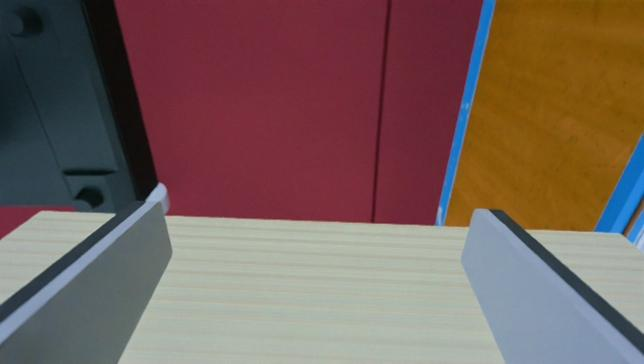

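move --base '{"turn_rad_s": -0.03, "for_s": 0.5}' --cameras '[]'

move --base '{"x_m_s": 0.2, "for_s": 2.1}' --cameras '["head_camera","left_wrist_camera","right_wrist_camera"]'

Scene clock: 327.33 s.
Joint torques (N m): left_arm=[-33.17 -24.02 28.49 -19.78 5.37 -12.09 -0.99] | right_arm=[-38.19 28.5 -23.58 -19.85 -4.6 -11.65 0.48]
External joint torques (N m): left_arm=[-13.99 -31.9 20.51 -19.09 5.39 -11.96 -0.99] | right_arm=[-17.9 34.76 -16.11 -18.94 -4.85 -11.57 0.48]
Wrist force (N): left_arm=[0.4 62.6 -17.9] | right_arm=[-1.1 -58.0 -17.6]
Wrist torque (N m): left_arm=[-1.21 0.04 1.22] | right_arm=[0.82 0.22 -0.77]
Wrist force, peak (N): left_arm=[1.1 63.2 -17.8] | right_arm=[-0.6 -58.8 -17.6]
move: done
base_odometry: x=+0.024 y=-0.358 heading=+0.000
lidar_m: 0.76 0.78 1.29 4.49 1.48 1.05 1.01 1.05 1.40 3.51 1.12 0.80
base_status: done (sent for 0.5 of 0.5 s)
joint_positions: torso_squat_rad=+0.100 torso_shift_rad=+0.150 torso_pitch_rad=+0.601 torso_yaw_rad=+0.000 left_shoulder_pitch_rad=-1.635 left_shoulder_roll_rad=+0.871 left_shoulder_yaw_rad=-1.595 left_elbow_rad=-1.313 left_forearm_roll_rad=+1.331 left_wrist_pitch_rad=+0.911 left_hand_roll_rad=+1.000 left_gripper_m=+0.090 right_shoulder_pitch_rad=-1.664 right_shoulder_roll_rad=-0.666 right_shoulder_yaw_rad=+1.550 right_elbow_rad=-1.192 right_forearm_roll_rad=-1.292 right_wrist_pitch_rad=+0.993 right_hand_roll_rad=-1.075 right_gripper_m=+0.090 head_pan_rad=+0.000 head_tilt_rad=+0.300
joint_status: not commanded
wheel_motors_off: 0
motor_effort: left_wheel=-4(6) right_wheel=+8(12)
chest: x=+0.0513 y=+0.0001 z=+1.2244 quat_wxyz=(+0.955, +0.000, +0.296, +0.000)
left_hand: x=+0.4859 y=+0.1622 z=+0.8056 quat_wxyz=(+1.000, -0.008, -0.023, -0.001)
right_hand: x=+0.4870 y=-0.0868 z=+0.8050 quat_wxyz=(+1.000, +0.008, -0.024, +0.004)

Scene clock: 330.23 s.
Joint torques (N m): left_arm=[-33.09 -24.31 28.69 -20.02 5.33 -12.13 -0.88] | right_arm=[-38.12 28.22 -23.47 -20.3 -4.7 -11.72 0.35]
External joint torques (N m): left_arm=[-13.9 -32.19 20.71 -19.32 5.35 -12 -0.88] | right_arm=[-17.83 34.48 -16 -19.39 -4.94 -11.64 0.34]
Wrist force (N): left_arm=[0.7 61.9 -18.1] | right_arm=[-1.5 -58.1 -17.5]
Wrist torque (N m): left_arm=[-1.18 0.10 1.24] | right_arm=[0.85 0.17 -0.77]
Wrist force, peak (N): left_arm=[1.7 63.0 -17.7] | right_arm=[-1.8 -58.7 -18.3]
move: done
base_odometry: x=+0.444 y=-0.359 heading=+0.000
lidar_m: 0.34 0.36 0.49 3.94 2.09 1.50 1.42 1.48 1.99 4.94 0.52 0.37
base_status: done (sent for 2.1 of 2.1 s)
joint_positions: torso_squat_rad=+0.100 torso_shift_rad=+0.150 torso_pitch_rad=+0.601 torso_yaw_rad=+0.000 left_shoulder_pitch_rad=-1.635 left_shoulder_roll_rad=+0.871 left_shoulder_yaw_rad=-1.595 left_elbow_rad=-1.313 left_forearm_roll_rad=+1.331 left_wrist_pitch_rad=+0.911 left_hand_roll_rad=+1.000 left_gripper_m=+0.090 right_shoulder_pitch_rad=-1.664 right_shoulder_roll_rad=-0.666 right_shoulder_yaw_rad=+1.550 right_elbow_rad=-1.192 right_forearm_roll_rad=-1.292 right_wrist_pitch_rad=+0.993 right_hand_roll_rad=-1.075 right_gripper_m=+0.090 head_pan_rad=+0.000 head_tilt_rad=+0.300
joint_status: not commanded
wheel_motors_off: 0
motor_effort: left_wheel=+1(31) right_wheel=-2(36)
chest: x=+0.0514 y=+0.0001 z=+1.2243 quat_wxyz=(+0.955, +0.000, +0.296, +0.000)
left_hand: x=+0.4860 y=+0.1622 z=+0.8055 quat_wxyz=(+1.000, -0.008, -0.023, -0.001)
right_hand: x=+0.4870 y=-0.0868 z=+0.8050 quat_wxyz=(+1.000, +0.008, -0.024, +0.004)
head_camera: T_world_to_cam=[[-0.0075615, -0.999504, -0.0305681, 0.0425824], [-0.747186, 0.0259632, -0.664107, 1.10254], [0.664572, 0.0178184, -0.747012, 0.852319], [0, 0, 0, 1]] pos_world=[0.257696, -0.00125111, 1.3702]
left_wrist_camera: T_world_to_cam=[[0.999004, 0.0244966, 0.0373021, -0.520023], [0.00390408, -0.880641, 0.473767, -0.211572], [0.0444555, -0.47315, -0.87986, 0.836375], [0, 0, 0, 1]] pos_world=[0.483149, 0.22215, 0.855526]
right_wrist_camera: T_world_to_cam=[[-0.996621, -0.0358582, -0.0739009, 0.540436], [-0.0690682, 0.852799, 0.517652, -0.281988], [0.0444606, 0.521007, -0.852394, 0.78186], [0, 0, 0, 1]] pos_world=[0.484371, -0.147496, 0.852363]

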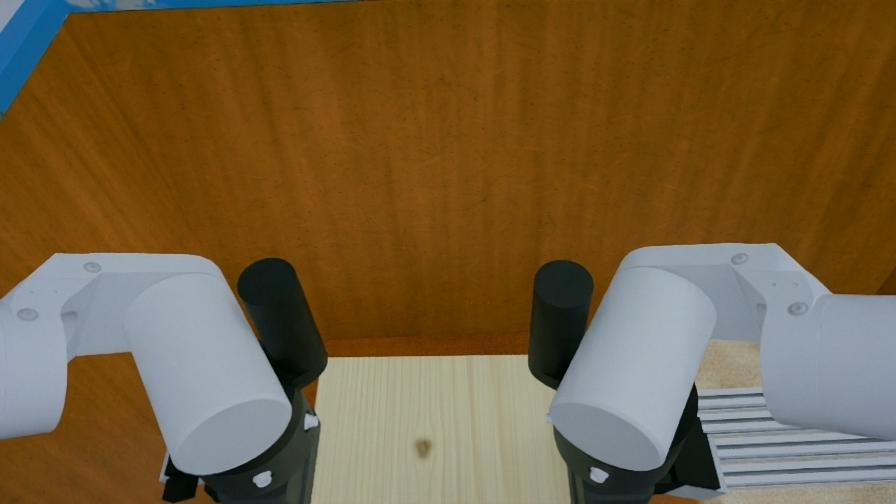

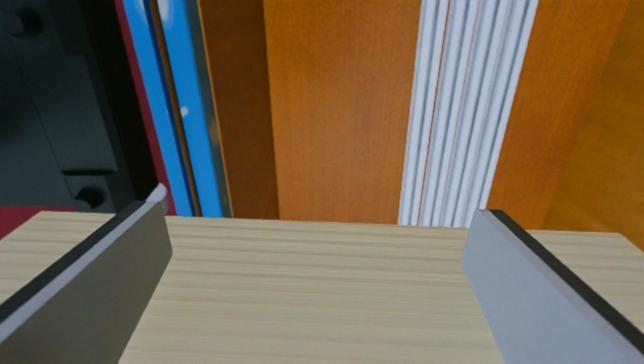

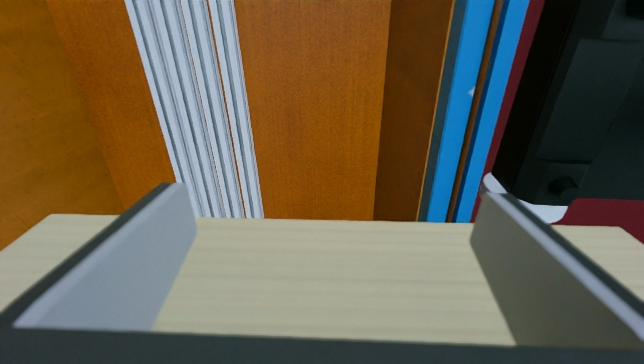

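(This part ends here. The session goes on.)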